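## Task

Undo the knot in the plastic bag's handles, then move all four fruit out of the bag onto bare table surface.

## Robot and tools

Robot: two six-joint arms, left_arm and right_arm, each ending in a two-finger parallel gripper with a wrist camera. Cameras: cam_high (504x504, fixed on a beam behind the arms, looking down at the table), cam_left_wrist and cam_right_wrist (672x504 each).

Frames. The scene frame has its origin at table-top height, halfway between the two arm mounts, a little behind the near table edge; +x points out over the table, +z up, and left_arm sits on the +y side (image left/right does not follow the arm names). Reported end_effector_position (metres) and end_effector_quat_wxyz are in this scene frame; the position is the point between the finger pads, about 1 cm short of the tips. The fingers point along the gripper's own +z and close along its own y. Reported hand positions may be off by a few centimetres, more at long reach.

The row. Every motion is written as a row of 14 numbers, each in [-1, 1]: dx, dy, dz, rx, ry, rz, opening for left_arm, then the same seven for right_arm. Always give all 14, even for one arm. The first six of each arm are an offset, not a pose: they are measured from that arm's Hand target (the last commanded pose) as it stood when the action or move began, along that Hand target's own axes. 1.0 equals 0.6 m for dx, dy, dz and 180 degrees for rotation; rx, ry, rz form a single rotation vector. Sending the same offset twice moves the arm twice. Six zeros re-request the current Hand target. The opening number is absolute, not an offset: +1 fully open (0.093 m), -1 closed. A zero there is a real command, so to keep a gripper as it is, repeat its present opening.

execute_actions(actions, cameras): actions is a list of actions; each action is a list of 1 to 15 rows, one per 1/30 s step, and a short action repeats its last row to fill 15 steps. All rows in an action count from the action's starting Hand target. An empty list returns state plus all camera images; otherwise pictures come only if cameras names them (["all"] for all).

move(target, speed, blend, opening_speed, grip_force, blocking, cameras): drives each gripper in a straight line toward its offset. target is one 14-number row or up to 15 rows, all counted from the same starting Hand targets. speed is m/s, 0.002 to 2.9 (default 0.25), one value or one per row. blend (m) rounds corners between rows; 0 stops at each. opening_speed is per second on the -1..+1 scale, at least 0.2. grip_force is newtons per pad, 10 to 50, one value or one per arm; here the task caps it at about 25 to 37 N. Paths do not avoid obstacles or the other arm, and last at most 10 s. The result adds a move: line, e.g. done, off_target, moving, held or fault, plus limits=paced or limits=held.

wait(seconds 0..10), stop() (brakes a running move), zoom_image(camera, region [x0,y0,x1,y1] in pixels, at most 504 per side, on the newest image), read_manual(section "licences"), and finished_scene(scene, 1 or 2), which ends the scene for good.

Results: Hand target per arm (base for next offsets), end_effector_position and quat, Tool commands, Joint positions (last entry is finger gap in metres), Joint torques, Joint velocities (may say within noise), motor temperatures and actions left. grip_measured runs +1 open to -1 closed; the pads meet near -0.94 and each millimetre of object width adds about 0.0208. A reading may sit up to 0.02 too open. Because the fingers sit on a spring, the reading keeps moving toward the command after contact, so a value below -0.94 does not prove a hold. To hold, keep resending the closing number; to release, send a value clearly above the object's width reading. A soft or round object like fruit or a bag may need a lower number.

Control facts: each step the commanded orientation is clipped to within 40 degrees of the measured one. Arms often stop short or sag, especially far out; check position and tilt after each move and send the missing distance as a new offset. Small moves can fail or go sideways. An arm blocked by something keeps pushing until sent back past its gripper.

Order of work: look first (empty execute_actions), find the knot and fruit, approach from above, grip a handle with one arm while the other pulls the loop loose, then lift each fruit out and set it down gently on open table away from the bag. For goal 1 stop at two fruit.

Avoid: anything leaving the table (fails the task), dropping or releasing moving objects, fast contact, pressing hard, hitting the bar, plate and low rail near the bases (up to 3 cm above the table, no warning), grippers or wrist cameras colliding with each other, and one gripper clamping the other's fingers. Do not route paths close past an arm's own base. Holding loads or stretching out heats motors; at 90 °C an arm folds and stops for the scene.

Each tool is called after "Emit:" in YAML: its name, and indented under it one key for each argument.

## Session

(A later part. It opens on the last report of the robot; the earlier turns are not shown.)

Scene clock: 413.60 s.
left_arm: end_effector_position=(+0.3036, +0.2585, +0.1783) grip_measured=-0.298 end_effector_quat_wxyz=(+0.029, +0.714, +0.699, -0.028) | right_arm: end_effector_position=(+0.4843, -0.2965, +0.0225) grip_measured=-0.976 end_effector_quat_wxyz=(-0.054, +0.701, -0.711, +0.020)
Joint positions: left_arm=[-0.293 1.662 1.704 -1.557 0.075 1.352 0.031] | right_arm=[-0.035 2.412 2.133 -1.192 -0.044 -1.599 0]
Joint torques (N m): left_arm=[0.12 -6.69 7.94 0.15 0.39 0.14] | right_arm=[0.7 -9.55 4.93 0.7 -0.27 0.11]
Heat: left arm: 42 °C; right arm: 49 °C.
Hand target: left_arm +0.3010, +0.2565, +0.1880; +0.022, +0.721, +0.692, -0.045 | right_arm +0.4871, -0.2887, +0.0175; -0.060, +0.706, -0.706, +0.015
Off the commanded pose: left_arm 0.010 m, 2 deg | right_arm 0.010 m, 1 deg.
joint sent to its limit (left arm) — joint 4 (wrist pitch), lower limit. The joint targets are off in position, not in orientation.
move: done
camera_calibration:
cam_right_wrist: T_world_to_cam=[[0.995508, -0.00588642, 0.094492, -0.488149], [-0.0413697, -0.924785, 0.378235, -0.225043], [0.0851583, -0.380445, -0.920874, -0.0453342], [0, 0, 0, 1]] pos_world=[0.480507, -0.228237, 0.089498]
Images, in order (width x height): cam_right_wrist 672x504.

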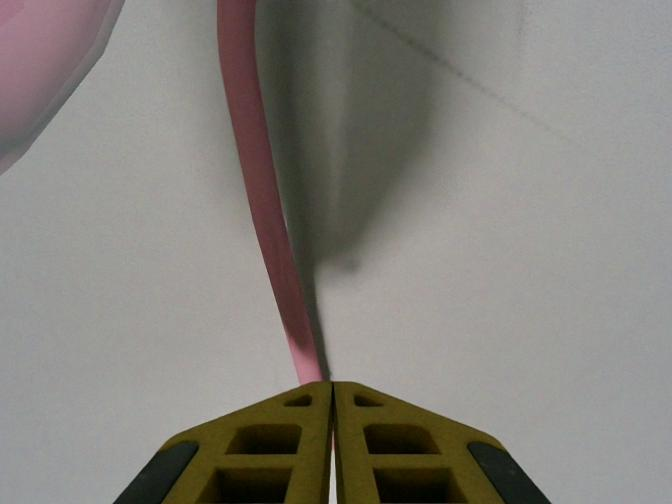

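Emit:
move:
  target:
    - [0,0,0,0,0,0,-0.3,0,0,-0.02,0,0,0,0]
    - [0,0,0,0,0,0,-0.3,0,0.008,0.027,0,0,0,0]
    - [0,0,0,0,0,0,-0.3,0,0.008,0.027,0,0,0,-1]
    - [0,0,0,0,0,0,-0.3,0,0.05,-0.2,0,0,0,-1]
    - [0,0,0,0,0,0,-0.3,0.03,0.24,-0.24,0,0,0,-1]
  cameras: ["cam_high","cam_right_wrist"]

Emit:
zoom_image:
  camera: "cam_high"
  region: [100, 150, 240, 290]

Scene clock: 419.27 s.
left_arm: end_effector_position=(+0.3036, +0.2585, +0.1783) grip_measured=-0.298 end_effector_quat_wxyz=(+0.029, +0.714, +0.699, -0.028) | right_arm: end_effector_position=(+0.3279, -0.3193, +0.1368) grip_measured=-0.938 end_effector_quat_wxyz=(-0.043, +0.701, -0.712, +0.009)
Joint positions: left_arm=[-0.293 1.662 1.704 -1.557 0.075 1.352 0.031] | right_arm=[-0.123 1.769 1.621 -1.358 -0.049 -1.686 0]
Joint torques (N m): left_arm=[-0.01 -6.83 7.94 0.14 0.38 0.18] | right_arm=[-0.05 -8.29 4.4 0.62 -0.35 0.04]
Heat: left arm: 43 °C; right arm: 49 °C.
Hand target: left_arm +0.3010, +0.2565, +0.1880; +0.022, +0.721, +0.692, -0.045 | right_arm +0.3287, -0.3155, +0.1438; -0.060, +0.706, -0.706, +0.015
Off the commanded pose: left_arm 0.010 m, 2 deg | right_arm 0.008 m, 2 deg.
joint sent to its limit (left arm) — joint 4 (wrist pitch), lower limit. The joint targets are off in position, not in orientation.
move: done; target 3's new opening was sent with right_arm's hand 0.011 m and 2 deg from that target
camera_calibration:
cam_right_wrist: T_world_to_cam=[[0.998018, -0.0061078, 0.062635, -0.339889], [-0.0294123, -0.92516, 0.378435, -0.299886], [0.055636, -0.379528, -0.923506, 0.0747807], [0, 0, 0, 1]] pos_world=[0.326234, -0.251138, 0.203837]
Images, in order (width x height): cam_high 504x504, cam_right_wrist 672x504.

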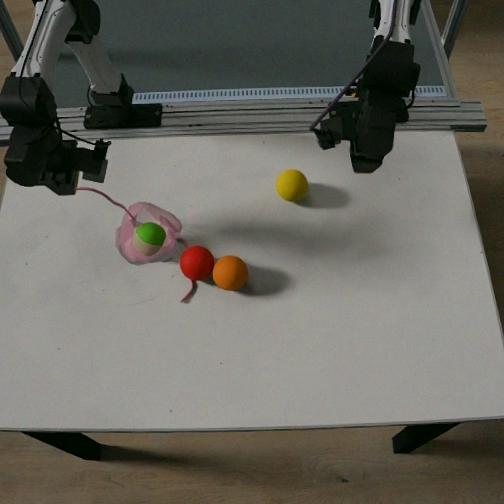

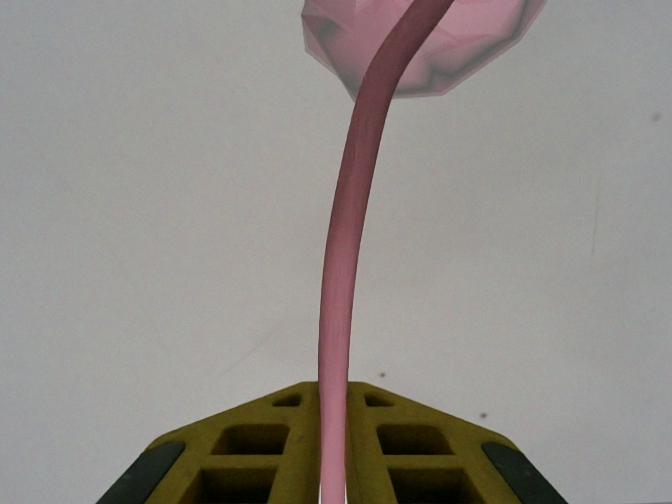

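Scaled by 3.600 from the camera's 504x504 image, which has a finer 720x720 frame.

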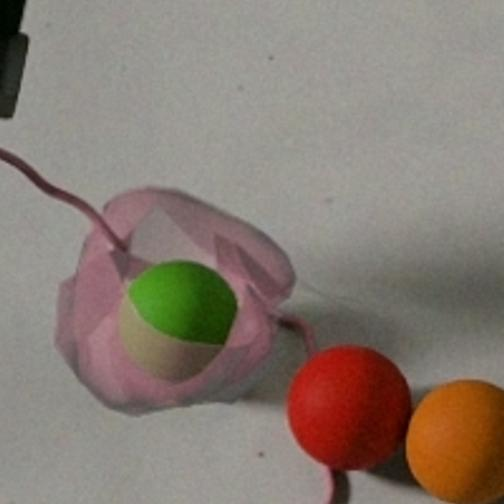

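Emit:
move:
  target:
    - [-0.55,0.15,0,0,0,-0.5,1,0,0,0,0,0,0,-1]
  cameras: ["cam_high","cam_left_wrist"]

Scene clock: 424.23 s.
left_arm: end_effector_position=(+0.3727, -0.0631, +0.1985) grip_measured=+1.000 end_effector_quat_wxyz=(+0.134, +0.016, +0.969, -0.206) | right_arm: end_effector_position=(+0.3280, -0.3194, +0.1368) grip_measured=-0.938 end_effector_quat_wxyz=(-0.043, +0.701, -0.712, +0.009)
Joint positions: left_arm=[-0.882 2.424 2.834 -1.464 0.067 -0.806 0.093] | right_arm=[-0.123 1.769 1.621 -1.358 -0.049 -1.686 0]
Joint torques (N m): left_arm=[-0.85 -12.77 7.68 1.86 0.14 -0.32] | right_arm=[-0.16 -8.28 4.36 0.59 -0.36 0]
Heat: left arm: 43 °C; right arm: 49 °C.
Hand target: left_arm +0.3779, -0.0756, +0.2163; -0.016, +0.020, +0.999, -0.047 | right_arm +0.3287, -0.3155, +0.1438; -0.061, +0.706, -0.706, +0.015
Off the commanded pose: left_arm 0.022 m, 25 deg | right_arm 0.008 m, 2 deg.
elbow stopped short (left arm): the move would have taken joint 3 (elbow) straighter than the controller allows.
move: off_target (left_arm)
camera_calibration:
cam_left_wrist: T_world_to_cam=[[-0.0811163, -0.919333, 0.385028, -0.10146], [-0.977302, 0.149215, 0.150387, 0.378097], [-0.195708, -0.36409, -0.91057, 0.312901], [0, 0, 0, 1]] pos_world=[0.422522, -0.0357694, 0.267123]
Images, in order (width x height): cam_high 504x504, cam_left_wrist 672x504.

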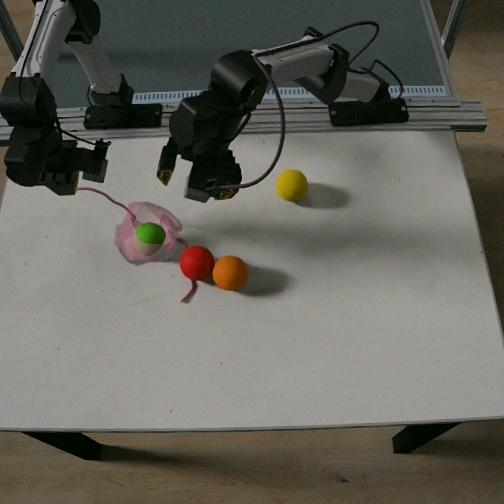

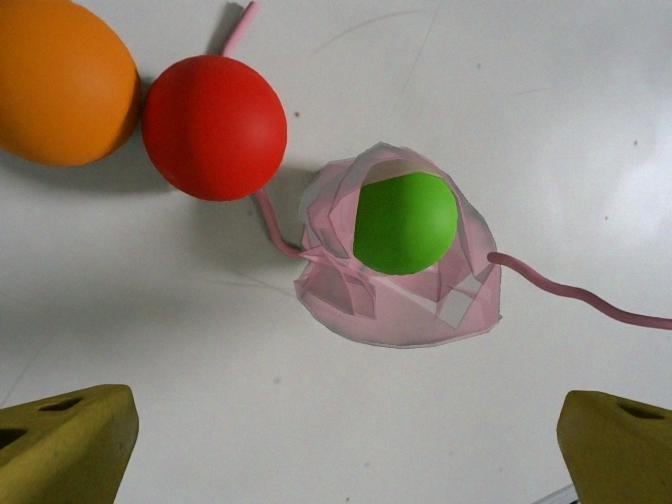

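Emit:
move:
  target:
    - [-0.02,-0.15,0.18,0,0,0,1,0,0,0,0,0,0,-1]
  cameras: ["cam_high","cam_left_wrist"]

Scene clock: 426.40 s.
left_arm: end_effector_position=(+0.3776, -0.1616, +0.0956) grip_measured=+1.000 end_effector_quat_wxyz=(+0.133, +0.014, +0.960, -0.245) | right_arm: end_effector_position=(+0.3280, -0.3194, +0.1368) grip_measured=-0.938 end_effector_quat_wxyz=(-0.043, +0.701, -0.712, +0.009)
Joint positions: left_arm=[-0.98 2.68 2.84 -1.148 0.066 -0.907 0.093] | right_arm=[-0.123 1.769 1.621 -1.358 -0.049 -1.686 0]
Joint torques (N m): left_arm=[-1.03 -15.72 8.02 1.94 -0.02 -0.29] | right_arm=[-0.08 -8.05 4.33 0.62 -0.33 0.01]
Heat: left arm: 43 °C; right arm: 48 °C.
Hand target: left_arm +0.3827, -0.1757, +0.1170; -0.016, +0.021, +0.999, -0.047 | right_arm +0.3287, -0.3155, +0.1438; -0.061, +0.706, -0.706, +0.015
Off the commanded pose: left_arm 0.026 m, 29 deg | right_arm 0.008 m, 2 deg.
elbow stopped short (left arm): the move would have taken joint 3 (elbow) straighter than the controller allows.
move: off_target (left_arm)
camera_calibration:
cam_left_wrist: T_world_to_cam=[[-0.0882568, -0.885303, 0.456562, -0.150592], [-0.975636, 0.169255, 0.139599, 0.416693], [-0.200863, -0.433117, -0.878671, 0.17207], [0, 0, 0, 1]] pos_world=[0.427813, -0.12932, 0.161778]
Images, in order (width x height): cam_high 504x504, cam_left_wrist 672x504.

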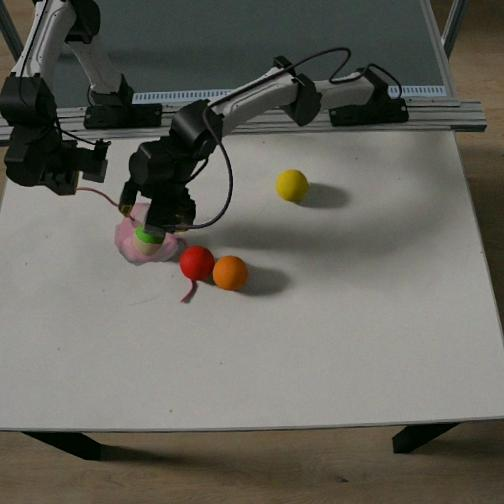

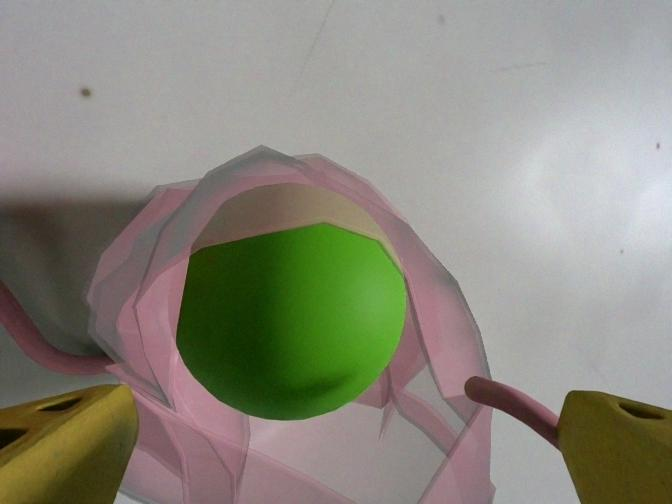

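Emit:
move:
  target:
    - [-0.01,-0.01,0.08,0,0,0,0.8,0,0,0,0,0,0,-1]
    - [-0.01,-0.01,0.11,0,0,0,0.8,0,0,0,0,0,0,-1]
  speed: 0.12
  cameras: ["cam_left_wrist"]

Scene clock: 432.13 s.
left_arm: end_effector_position=(+0.3843, -0.1727, +0.0399) grip_measured=+0.802 end_effector_quat_wxyz=(+0.124, +0.013, +0.964, -0.234) | right_arm: end_effector_position=(+0.3280, -0.3194, +0.1368) grip_measured=-0.938 end_effector_quat_wxyz=(-0.043, +0.701, -0.712, +0.009)
Joint positions: left_arm=[-0.98 2.788 2.84 -1.07 0.066 -0.909 0.084] | right_arm=[-0.123 1.769 1.621 -1.358 -0.049 -1.686 0]
Joint torques (N m): left_arm=[-1.55 -14.9 8.29 1.86 0 -0.25] | right_arm=[-0.18 -8.23 4.3 0.61 -0.37 0.06]
Heat: left arm: 44 °C; right arm: 48 °C.
Hand target: left_arm +0.3862, -0.1881, +0.0517; -0.016, +0.021, +0.999, -0.047 | right_arm +0.3287, -0.3155, +0.1438; -0.060, +0.706, -0.706, +0.015
Off the commanded pose: left_arm 0.019 m, 27 deg | right_arm 0.008 m, 2 deg.
elbow stopped short (left arm): the move would have taken joint 3 (elbow) straighter than the controller allows.
move: off_target (left_arm)
camera_calibration:
cam_left_wrist: T_world_to_cam=[[-0.0794156, -0.895872, 0.437157, -0.138885], [-0.972905, 0.165183, 0.16177, 0.430189], [-0.217136, -0.412466, -0.884717, 0.129736], [0, 0, 0, 1]] pos_world=[0.435674, -0.141972, 0.105903]
Images, in order (width x height): cam_left_wrist 672x504.

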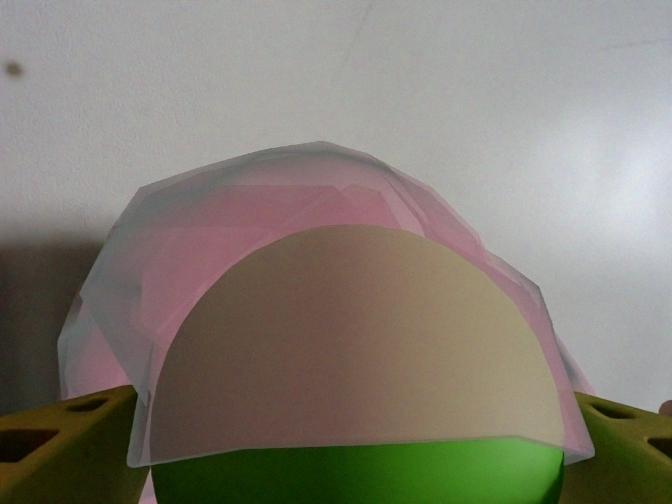

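Emit:
move:
  target:
    - [0.01,0,0,0,0,0,0.1,0,0,0,0,0,0,-1]
    - [0.01,0,-0.12,0,0,0,0.1,0,0,0,0,0,0,-1]
  speed: 0.12
  cameras: ["cam_high","cam_left_wrist","cam_right_wrist"]

Emit:
zoom_image:
  camera: "cam_high"
  region: [60, 150, 240, 330]

Scene clock: 437.83 s.
left_arm: end_effector_position=(+0.3831, -0.1763, +0.0722) grip_measured=+0.403 end_effector_quat_wxyz=(+0.138, +0.014, +0.957, -0.254) | right_arm: end_effector_position=(+0.3280, -0.3194, +0.1368) grip_measured=-0.938 end_effector_quat_wxyz=(-0.043, +0.701, -0.712, +0.009)
Joint positions: left_arm=[-0.986 2.736 2.84 -1.07 0.066 -0.916 0.065] | right_arm=[-0.123 1.769 1.621 -1.358 -0.049 -1.686 0]
Joint torques (N m): left_arm=[-1.03 -22 8.2 1.47 0.03 -0.3] | right_arm=[-0.18 -8.18 4.37 0.57 -0.35 0.01]
Motor temperatures (°C): left_arm=[24 48 45 34 24 25 29] | right_arm=[25 47 36 31 26 24 26]
Heat: left arm: 48 °C; right arm: 47 °C.
Hand target: left_arm +0.3826, -0.1811, +0.1235; -0.016, +0.021, +0.999, -0.047 | right_arm +0.3287, -0.3155, +0.1438; -0.060, +0.706, -0.706, +0.015
Off the commanded pose: left_arm 0.052 m, 30 deg | right_arm 0.008 m, 2 deg.
elbow stopped short (left arm): the move would have taken joint 3 (elbow) straighter than the controller allows.
move: off_target (left_arm)
camera_calibration:
cam_left_wrist: T_world_to_cam=[[-0.0916751, -0.875911, 0.473683, -0.15076], [-0.977125, 0.170793, 0.126711, 0.429498], [-0.191889, -0.451231, -0.871533, 0.139044], [0, 0, 0, 1]] pos_world=[0.432534, -0.142666, 0.138172]
cam_right_wrist: T_world_to_cam=[[0.997995, -0.00617017, 0.0629912, -0.340069], [-0.0296118, -0.925114, 0.378534, -0.299827], [0.0559384, -0.37964, -0.923442, 0.0746357], [0, 0, 0, 1]] pos_world=[0.326334, -0.251138, 0.203838]

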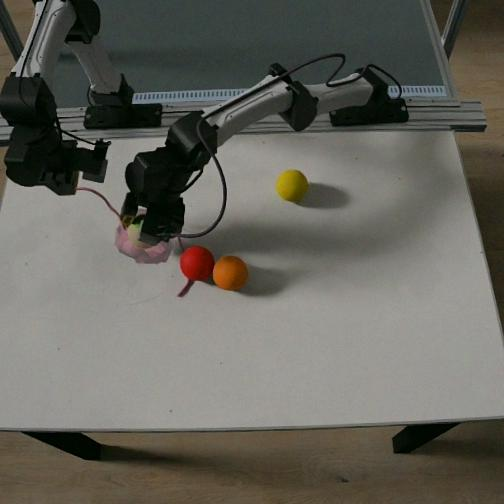

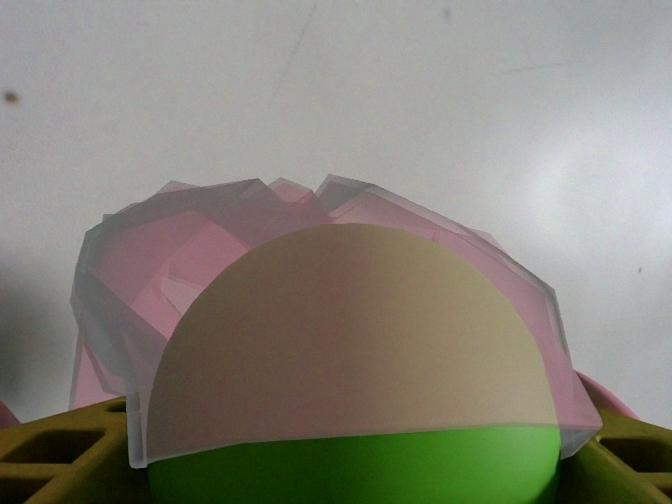

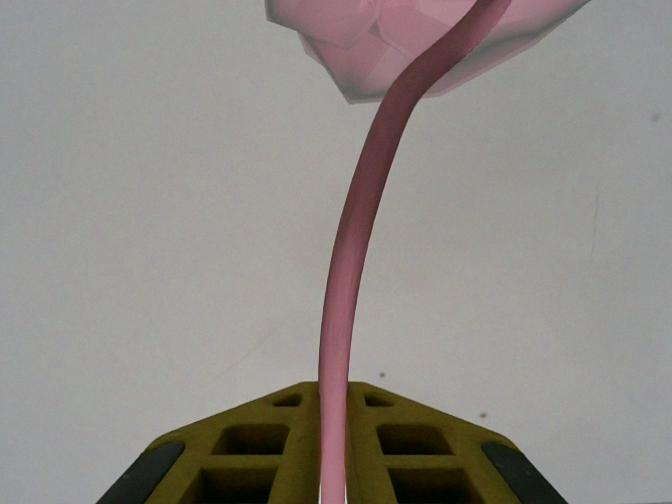

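Scaled by 2.800 from the camera's 504x504 image, which has a finer 720x720 frame.

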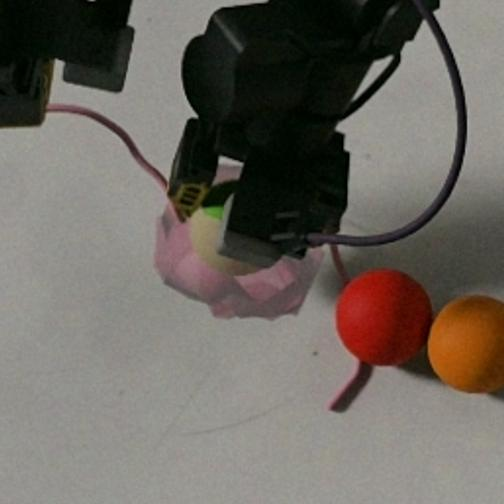

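Emit:
move:
  target:
    - [0,0,0,0,0,0,0.1,0,0,0,0,0,0,-0.3]
    - [0.0,0.0,0,0,0,0,0.1,0.05,0.03,-0.03,0,0,0,-0.3]
    - [0.1,0.25,-0.14,0,0,0,0.1,0.05,0.03,-0.03,0,0,0,-0.3]
  speed: 0.15
  cameras: ["cam_high","cam_left_wrist"]

Emit:
zoom_image:
  camera: "cam_high"
  region: [100, 130, 280, 310]

Scene clock: 445.83 s.
left_arm: end_effector_position=(+0.3395, -0.0288, +0.1692) grip_measured=+0.403 end_effector_quat_wxyz=(+0.059, +0.002, +0.990, -0.129) | right_arm: end_effector_position=(+0.3153, -0.3509, +0.1458) grip_measured=-0.303 end_effector_quat_wxyz=(-0.047, +0.702, -0.710, +0.012)
Joint positions: left_arm=[-0.883 2.338 2.624 -1.559 0.066 -0.83 0.065] | right_arm=[-0.227 1.738 1.621 -1.384 -0.059 -1.793 0.031]
Joint torques (N m): left_arm=[-0.27 -17.63 5.18 0.68 0.19 0.17] | right_arm=[-0.55 -9.06 4.74 0.25 -0.36 0]
Motor temperatures (°C): left_arm=[24 55 45 33 24 25 29] | right_arm=[25 48 36 31 26 24 26]
Heat: left arm: 55 °C; right arm: 48 °C.
Hand target: left_arm +0.3315, -0.0215, +0.1948; -0.016, +0.021, +0.999, -0.047 | right_arm +0.3090, -0.3465, +0.1578; -0.061, +0.706, -0.706, +0.015
Off the commanded pose: left_arm 0.028 m, 13 deg | right_arm 0.014 m, 2 deg.
elbow stopped short (left arm): the move would have taken joint 3 (elbow) straighter than the controller allows.
joint sent to its limit (left arm) — joint 4 (wrist pitch), lower limit. The joint targets are off in position and orientation.
move: off_target (left_arm, right_arm)
camera_calibration:
cam_left_wrist: T_world_to_cam=[[-0.0170057, -0.969935, 0.242768, -0.0603866], [-0.94254, 0.0965769, 0.319831, 0.302871], [-0.333661, -0.22338, -0.915845, 0.343974], [0, 0, 0, 1]] pos_world=[0.399212, -0.0109846, 0.232819]
Images, in order (width x height): cam_high 504x504, cam_left_wrist 672x504.

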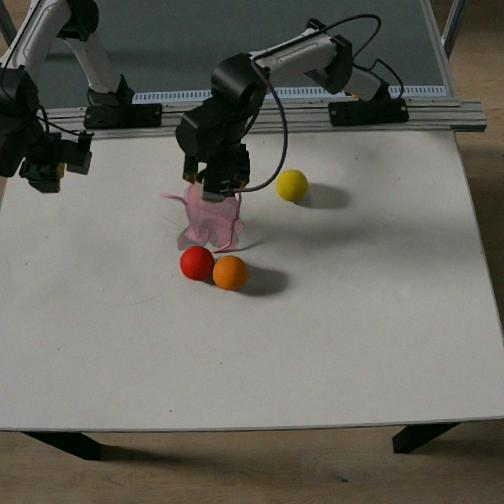

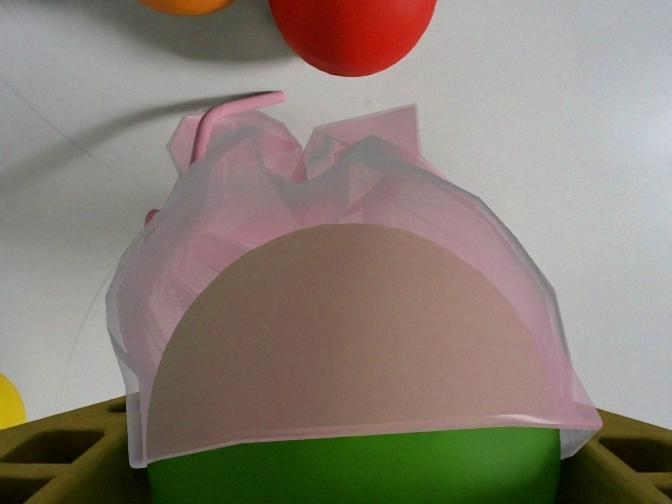

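Scaled by 2.800 from the camera's 504x504 image, which has a finer 720x720 frame.

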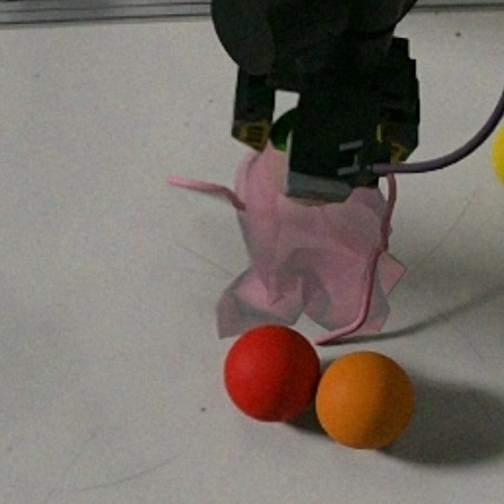

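Emit:
move:
  target:
    - [0.03,0.02,0.14,0,0,0,0.1,0,0,0,0,0,0,-0.3]
    - [0.178,0.05,0.235,0,0,0,0.1,0,0,0,0,0,0,-0.3]
  speed: 0.12
  cameras: ["cam_high","cam_left_wrist"]

Emit:
zoom_image:
  camera: "cam_high"
  region: [100, 130, 280, 310]

Scene clock: 449.20 s.
left_arm: end_effector_position=(+0.2169, +0.0098, +0.0399) grip_measured=+0.403 end_effector_quat_wxyz=(-0.043, +0.024, +0.999, -0.018) | right_arm: end_effector_position=(+0.3153, -0.3509, +0.1458) grip_measured=-0.303 end_effector_quat_wxyz=(-0.047, +0.702, -0.710, +0.012)
Joint positions: left_arm=[-1.041 2.048 1.645 -1.163 0.066 -0.938 0.065] | right_arm=[-0.227 1.738 1.621 -1.384 -0.059 -1.793 0.031]
Joint torques (N m): left_arm=[-1.03 -14.46 5.09 0.75 0 -0.3] | right_arm=[-0.54 -8.98 4.92 0.21 -0.36 0]
Motor temperatures (°C): left_arm=[24 55 44 33 24 25 29] | right_arm=[25 48 36 31 26 24 26]
Heat: left arm: 55 °C; right arm: 48 °C.
Hand target: left_arm +0.2212, -0.0003, +0.0549; -0.016, +0.020, +0.999, -0.047 | right_arm +0.3090, -0.3465, +0.1578; -0.061, +0.706, -0.706, +0.015
Off the commanded pose: left_arm 0.019 m, 5 deg | right_arm 0.014 m, 2 deg.
move: off_target (left_arm, right_arm)
camera_calibration:
cam_left_wrist: T_world_to_cam=[[-0.0465208, -0.998563, 0.0266071, 0.0215858], [-0.85525, 0.0535782, 0.515439, 0.198633], [-0.516124, 0.00122295, -0.856513, 0.228248], [0, 0, 0, 1]] pos_world=[0.288689, 0.0106332, 0.0925399]
Images, in order (width x height): cam_high 504x504, cam_left_wrist 672x504.

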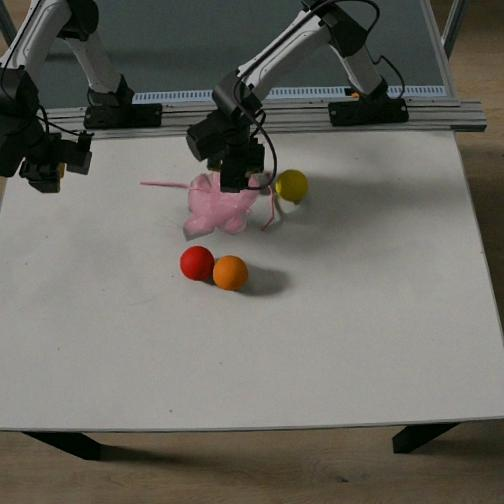

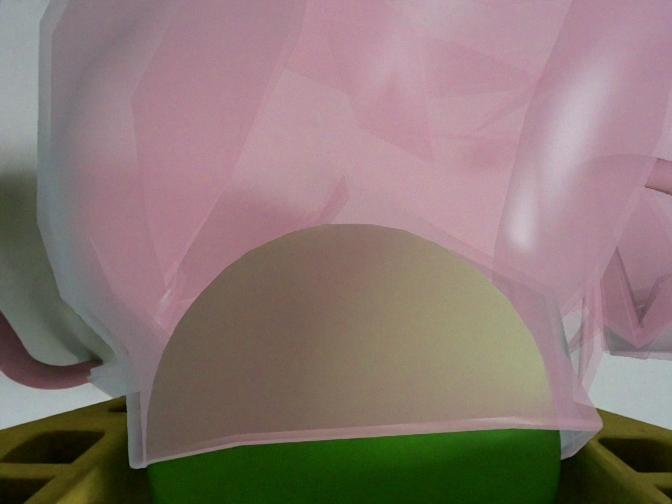

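Scaled by 2.800 from the camera's 504x504 image, which has a finer 720x720 frame.

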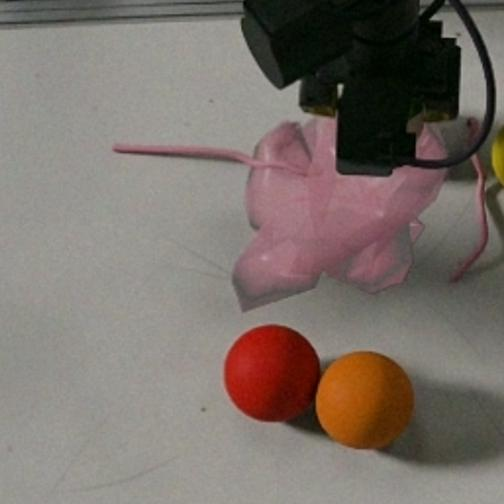

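Emit:
move:
  target:
    - [0.178,0.05,0.245,0,0,0,0.9,0,0,0,0,0,0,-0.3]
    - [0.2,0.05,0.25,0,0,0,0.9,0,0,0,0,0,0,-0.3]
    - [0.2,0.05,0.25,0,0,0,0.1,0,0,0,0,0,0,-0.3]
    - [0.2,0.05,0.06,0,0,0,0.1,0,0,0,0,0,0,-0.3]
  opening_speed: 1
  cameras: ["cam_high","cam_left_wrist"]

Scene clock: 454.47 s.
left_arm: end_effector_position=(+0.1111, +0.0314, +0.0149) grip_measured=+0.338 end_effector_quat_wxyz=(+0.003, +0.023, +0.998, -0.051) | right_arm: end_effector_position=(+0.3153, -0.3509, +0.1458) grip_measured=-0.303 end_effector_quat_wxyz=(-0.047, +0.702, -0.710, +0.012)
Joint positions: left_arm=[-1.311 1.749 1.118 -0.826 -0.003 -1.21 0.061] | right_arm=[-0.227 1.738 1.621 -1.384 -0.059 -1.793 0.031]
Joint torques (N m): left_arm=[-1.2 -7.71 6.79 0.19 0.36 -0.31] | right_arm=[-0.47 -9.05 4.82 0.24 -0.36 0]
Heat: left arm: 53 °C; right arm: 48 °C.
Hand target: left_arm +0.1014, +0.0313, +0.0199; -0.016, +0.021, +0.999, -0.047 | right_arm +0.3090, -0.3465, +0.1578; -0.061, +0.706, -0.706, +0.015
Off the commanded pose: left_arm 0.011 m, 2 deg | right_arm 0.014 m, 2 deg.
move: off_target (left_arm, right_arm); target 3's new opening was sent with left_arm's hand 0.129 m and 21 deg from that target
camera_calibration:
cam_left_wrist: T_world_to_cam=[[-0.0443556, -0.995041, 0.0890253, 0.0375698], [-0.89837, 0.0787086, 0.43213, 0.125087], [-0.436994, -0.0608103, -0.897406, 0.145954], [0, 0, 0, 1]] pos_world=[0.177821, 0.0364136, 0.0735813]
Images, in order (width x height): cam_high 504x504, cam_left_wrist 672x504.

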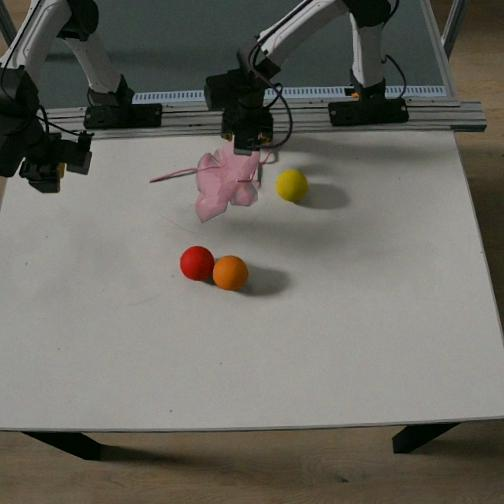

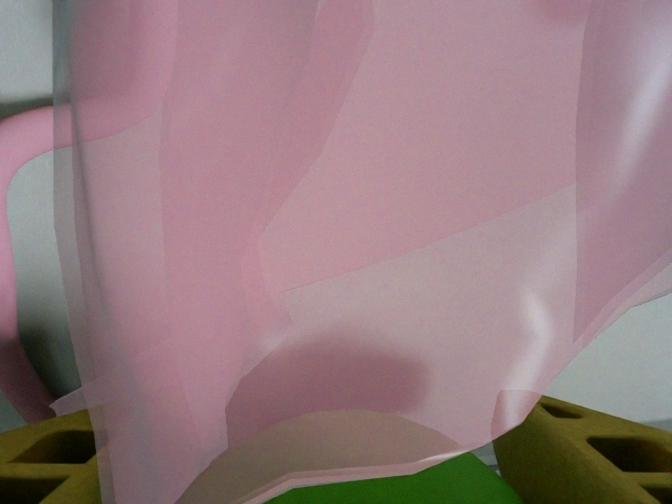

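Emit:
move:
  target:
    - [0,0,-0.25,0,0,0,0.1,0,0,0,0,0,0,-0.3]
  speed: 0.1
  cameras: ["cam_high","cam_left_wrist"]

Emit:
zoom_image:
  camera: "cam_high"
  region: [140, 90, 320, 270]

Scene clock: 457.03 s.
left_arm: end_effector_position=(+0.1097, +0.0438, +0.1526) grip_measured=+0.338 end_effector_quat_wxyz=(-0.012, +0.023, +0.999, -0.030) | right_arm: end_effector_position=(+0.3153, -0.3509, +0.1458) grip_measured=-0.303 end_effector_quat_wxyz=(-0.047, +0.702, -0.710, +0.012)
Joint positions: left_arm=[-1.31 1.679 1.596 -1.425 0.011 -1.21 0.061] | right_arm=[-0.227 1.738 1.621 -1.384 -0.059 -1.793 0.031]
Joint torques (N m): left_arm=[-0.03 -9.57 8.16 0.21 0.26 -0.14] | right_arm=[-0.34 -9.01 4.85 0.25 -0.36 0]
Heat: left arm: 52 °C; right arm: 49 °C.
Hand target: left_arm +0.1065, +0.0452, +0.1692; -0.016, +0.021, +0.999, -0.047 | right_arm +0.3090, -0.3465, +0.1578; -0.061, +0.706, -0.706, +0.015
Off the commanded pose: left_arm 0.017 m, 2 deg | right_arm 0.014 m, 2 deg.
move: off_target (left_arm, right_arm)
camera_calibration:
cam_left_wrist: T_world_to_cam=[[-0.0434474, -0.99792, 0.0476196, 0.04395], [-0.885672, 0.0605277, 0.46035, 0.0584896], [-0.462275, -0.0221744, -0.88646, 0.269028], [0, 0, 0, 1]] pos_world=[0.178077, 0.0462838, 0.209464]
Images, in order (width x height): cam_high 504x504, cam_left_wrist 672x504.

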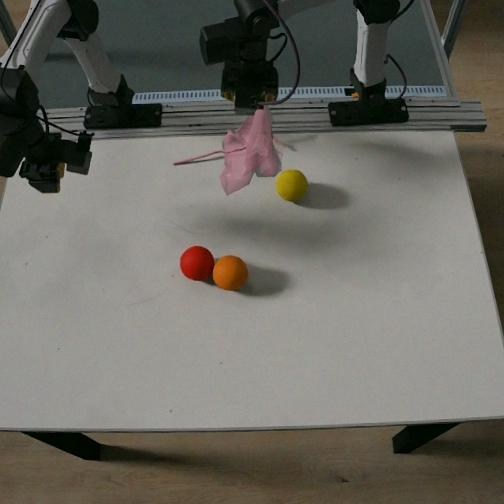

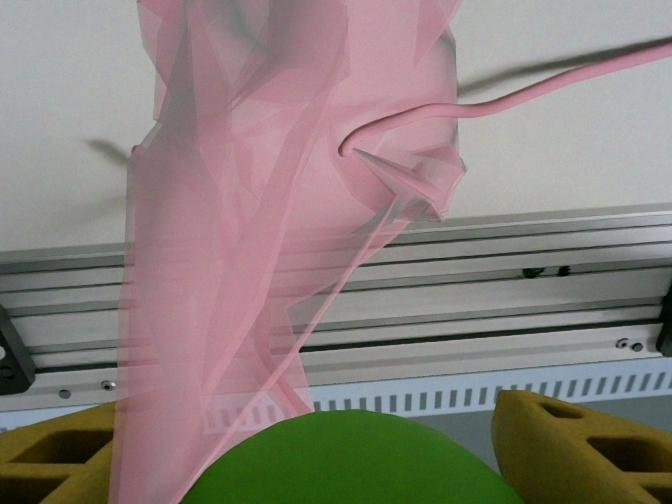

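Scaled by 2.800 from the camera's 504x504 image, which has a finer 720x720 frame.

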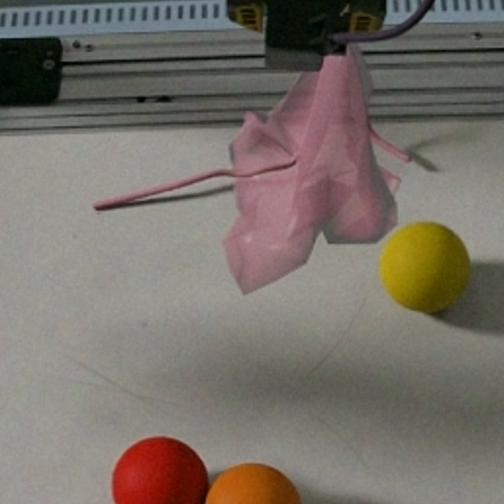

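Emit:
move:
  target:
    - [-0.195,-0.035,-0.05,0,0,0,0.1,0,0,0,0,0,0,-0.3]
    - [-0.2,-0.17,0.14,0,0,0,0.1,0,0,0,0,0,0,-0.3]
    - [-0.21,-0.297,0.235,0,0,0,0.1,0,0,0,0,0,0,-0.3]
  speed: 0.13
  blend: [0.02,0.02,0]
  cameras: ["cam_high","cam_left_wrist"]

Emit:
zoom_image:
  camera: "cam_high"
  region: [100, 110, 280, 290]

Scene clock: 460.87 s.
left_arm: end_effector_position=(+0.2274, -0.1484, +0.0287) grip_measured=+0.338 end_effector_quat_wxyz=(-0.002, +0.023, +0.997, -0.068) | right_arm: end_effector_position=(+0.3153, -0.3509, +0.1458) grip_measured=-0.303 end_effector_quat_wxyz=(-0.047, +0.702, -0.710, +0.012)
Joint positions: left_arm=[-1.198 2.749 2.834 -1.515 0.033 -1.097 0.061] | right_arm=[-0.227 1.738 1.621 -1.384 -0.059 -1.793 0.031]
Joint torques (N m): left_arm=[-1.11 -15.54 8.06 0.34 0.18 -0.29] | right_arm=[-0.4 -9.18 4.72 0.22 -0.37 0.02]
Heat: left arm: 52 °C; right arm: 49 °C.
Hand target: left_arm +0.2205, -0.1505, +0.0418; -0.016, +0.021, +0.999, -0.047 | right_arm +0.3090, -0.3465, +0.1578; -0.061, +0.706, -0.706, +0.015
Off the commanded pose: left_arm 0.015 m, 3 deg | right_arm 0.014 m, 2 deg.
elbow stopped short (left arm): the move would have taken joint 3 (elbow) straighter than the controller allows.
move: off_target (left_arm, right_arm)
camera_calibration:
cam_left_wrist: T_world_to_cam=[[-0.0450739, -0.991278, 0.123839, -0.137628], [-0.893939, 0.0953573, 0.437927, 0.239143], [-0.445916, -0.0909652, -0.89044, 0.19562], [0, 0, 0, 1]] pos_world=[0.294806, -0.141437, 0.0865047]
Images, in order (width x height): cam_high 504x504, cam_left_wrist 672x504.

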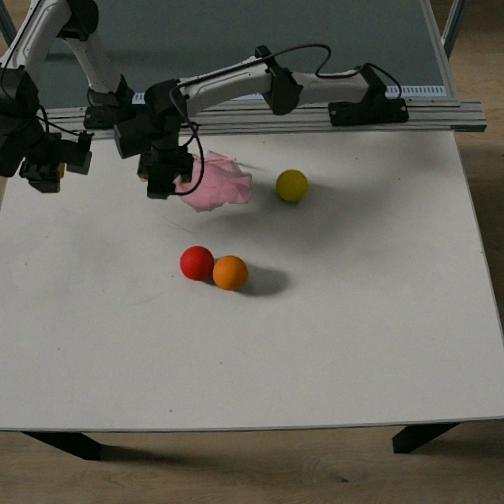

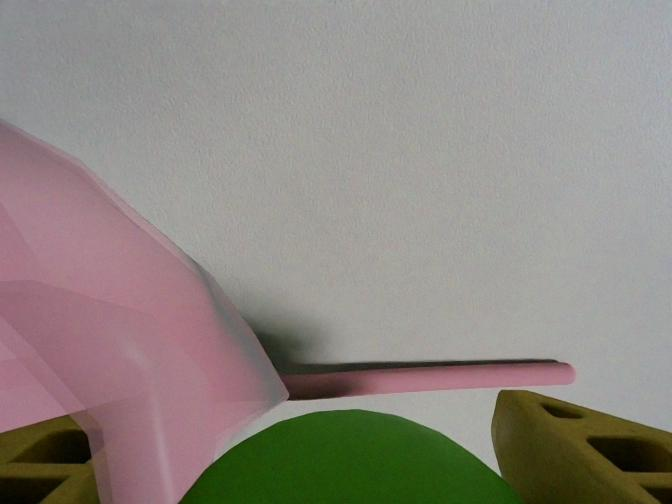

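Scaled by 2.800 from the camera's 504x504 image, which has a finer 720x720 frame.

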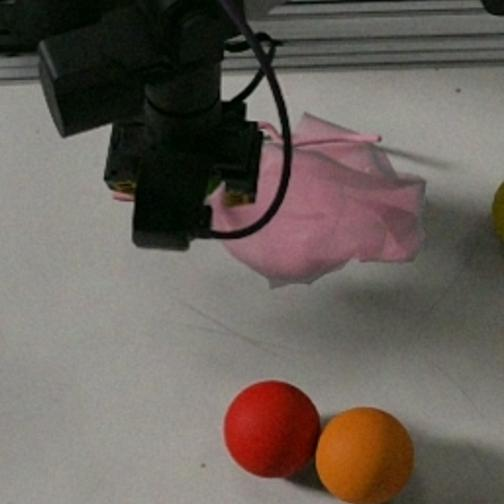

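Perfect. Set it down, open, retreat upward, look.

Emit:
move:
  target:
    - [0,0,0,0,0,0,0.8,0,0,0,0,0,0,-0.3]
    - [0,0,-0.2,0,0,0,0.8,0,0,0,0,0,0,-0.3]
    - [0.05,0.3,-0.2,0,0,0,0.3,0,0,0,0,0,0,-0.3]
  opening_speed: 1
  cameras: ["cam_high","cam_right_wrist"]

Emit:
zoom_image:
  camera: "cam_high"
  region: [100, 110, 280, 290]

Scene clock: 465.73 s.
left_arm: end_effector_position=(+0.2019, +0.0474, +0.1318) grip_measured=+0.302 end_effector_quat_wxyz=(-0.028, +0.009, +0.999, -0.013) | right_arm: end_effector_position=(+0.3153, -0.3509, +0.1458) grip_measured=-0.303 end_effector_quat_wxyz=(-0.047, +0.702, -0.710, +0.012)
Joint positions: left_arm=[-1.04 1.861 1.748 -1.443 0.035 -0.968 0.06] | right_arm=[-0.227 1.738 1.621 -1.384 -0.059 -1.793 0.031]
Joint torques (N m): left_arm=[-0.29 -12.55 5.41 0.69 0.29 0.15] | right_arm=[-0.49 -9.06 4.92 0.23 -0.34 0.02]
Heat: left arm: 52 °C; right arm: 49 °C.
Hand target: left_arm +0.2017, +0.0410, +0.1452; -0.016, +0.020, +0.999, -0.047 | right_arm +0.3090, -0.3465, +0.1578; -0.061, +0.706, -0.706, +0.015
Off the commanded pose: left_arm 0.015 m, 4 deg | right_arm 0.014 m, 2 deg.
elbow stopped short (left arm): the move would have taken joint 3 (elbow) straighter than the controller allows.
move: off_target (left_arm, right_arm); target 3's new opening was sent with left_arm's hand 0.015 m and 4 deg from that target
camera_calibration:
cam_right_wrist: T_world_to_cam=[[0.997267, -0.0031137, 0.0738219, -0.32847], [-0.0308357, -0.925485, 0.377526, -0.332419], [0.0671456, -0.378771, -0.923052, 0.0684834], [0, 0, 0, 1]] pos_world=[0.312723, -0.282732, 0.212959]
Images, in order (width x height): cam_high 504x504, cam_right_wrist 672x504.

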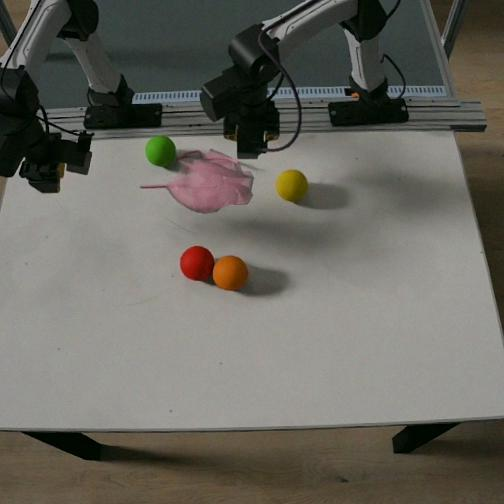

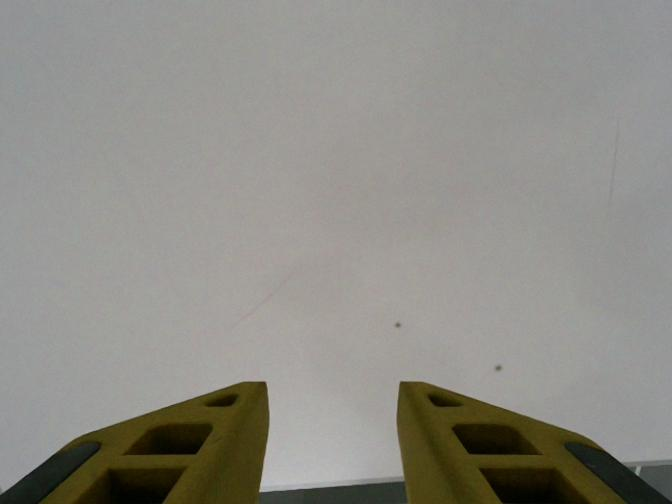

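Scaled by 2.800 from the camera's 504x504 image, which has a finer 720x720 frame.

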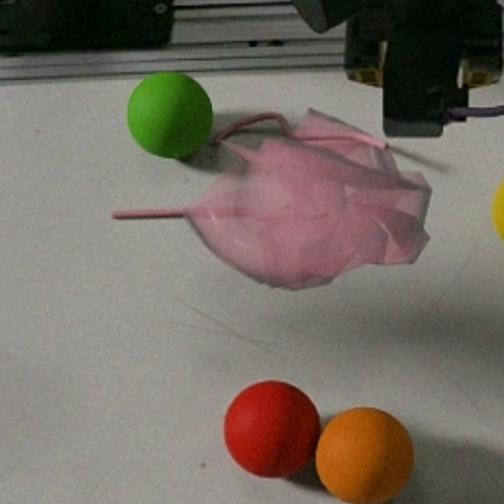

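Emit:
wait:
  seconds: 0.5
  cameras: ["cam_high"]

Emit:
zoom_image:
  camera: "cam_high"
  region: [130, 120, 230, 220]

Scene clock: 466.33 s.
left_arm: end_effector_position=(+0.2019, +0.0474, +0.1318) grip_measured=+0.302 end_effector_quat_wxyz=(-0.028, +0.009, +0.999, -0.013) | right_arm: end_effector_position=(+0.3153, -0.3509, +0.1458) grip_measured=-0.303 end_effector_quat_wxyz=(-0.047, +0.702, -0.710, +0.012)
Joint positions: left_arm=[-1.04 1.861 1.748 -1.443 0.035 -0.968 0.06] | right_arm=[-0.227 1.738 1.621 -1.384 -0.059 -1.793 0.031]
Joint torques (N m): left_arm=[-0.39 -12.49 5.38 0.69 0.27 0.18] | right_arm=[-0.58 -9.03 4.98 0.26 -0.36 -0.01]
Heat: left arm: 52 °C; right arm: 49 °C.
Hand target: left_arm +0.2017, +0.0410, +0.1452; -0.016, +0.020, +0.999, -0.047 | right_arm +0.3090, -0.3465, +0.1578; -0.061, +0.706, -0.706, +0.015
Tool commands: left_gripper/opening=+0.3 right_gripper/opening=-0.3
Off the commanded pose: left_arm 0.015 m, 4 deg | right_arm 0.014 m, 2 deg.
wait: 0.50 s; at rest by 0.07 s
Images, in order (width x height): cam_high 504x504.

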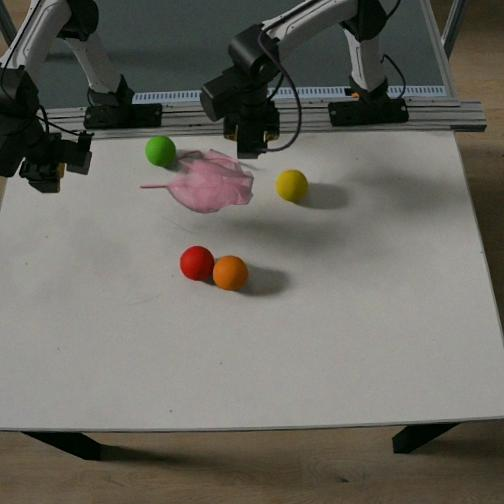

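Scaled by 5.040 from the camera's 504x504 image, which has a finer 720x720 frame.

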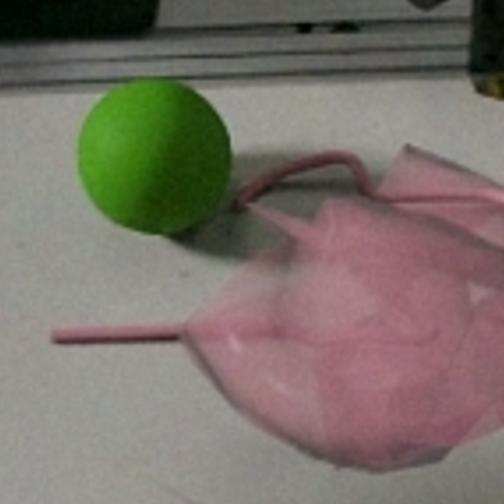

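Stable and clear.

Emit:
finished_scene:
  scene: 2

The scene is finished: the task was done.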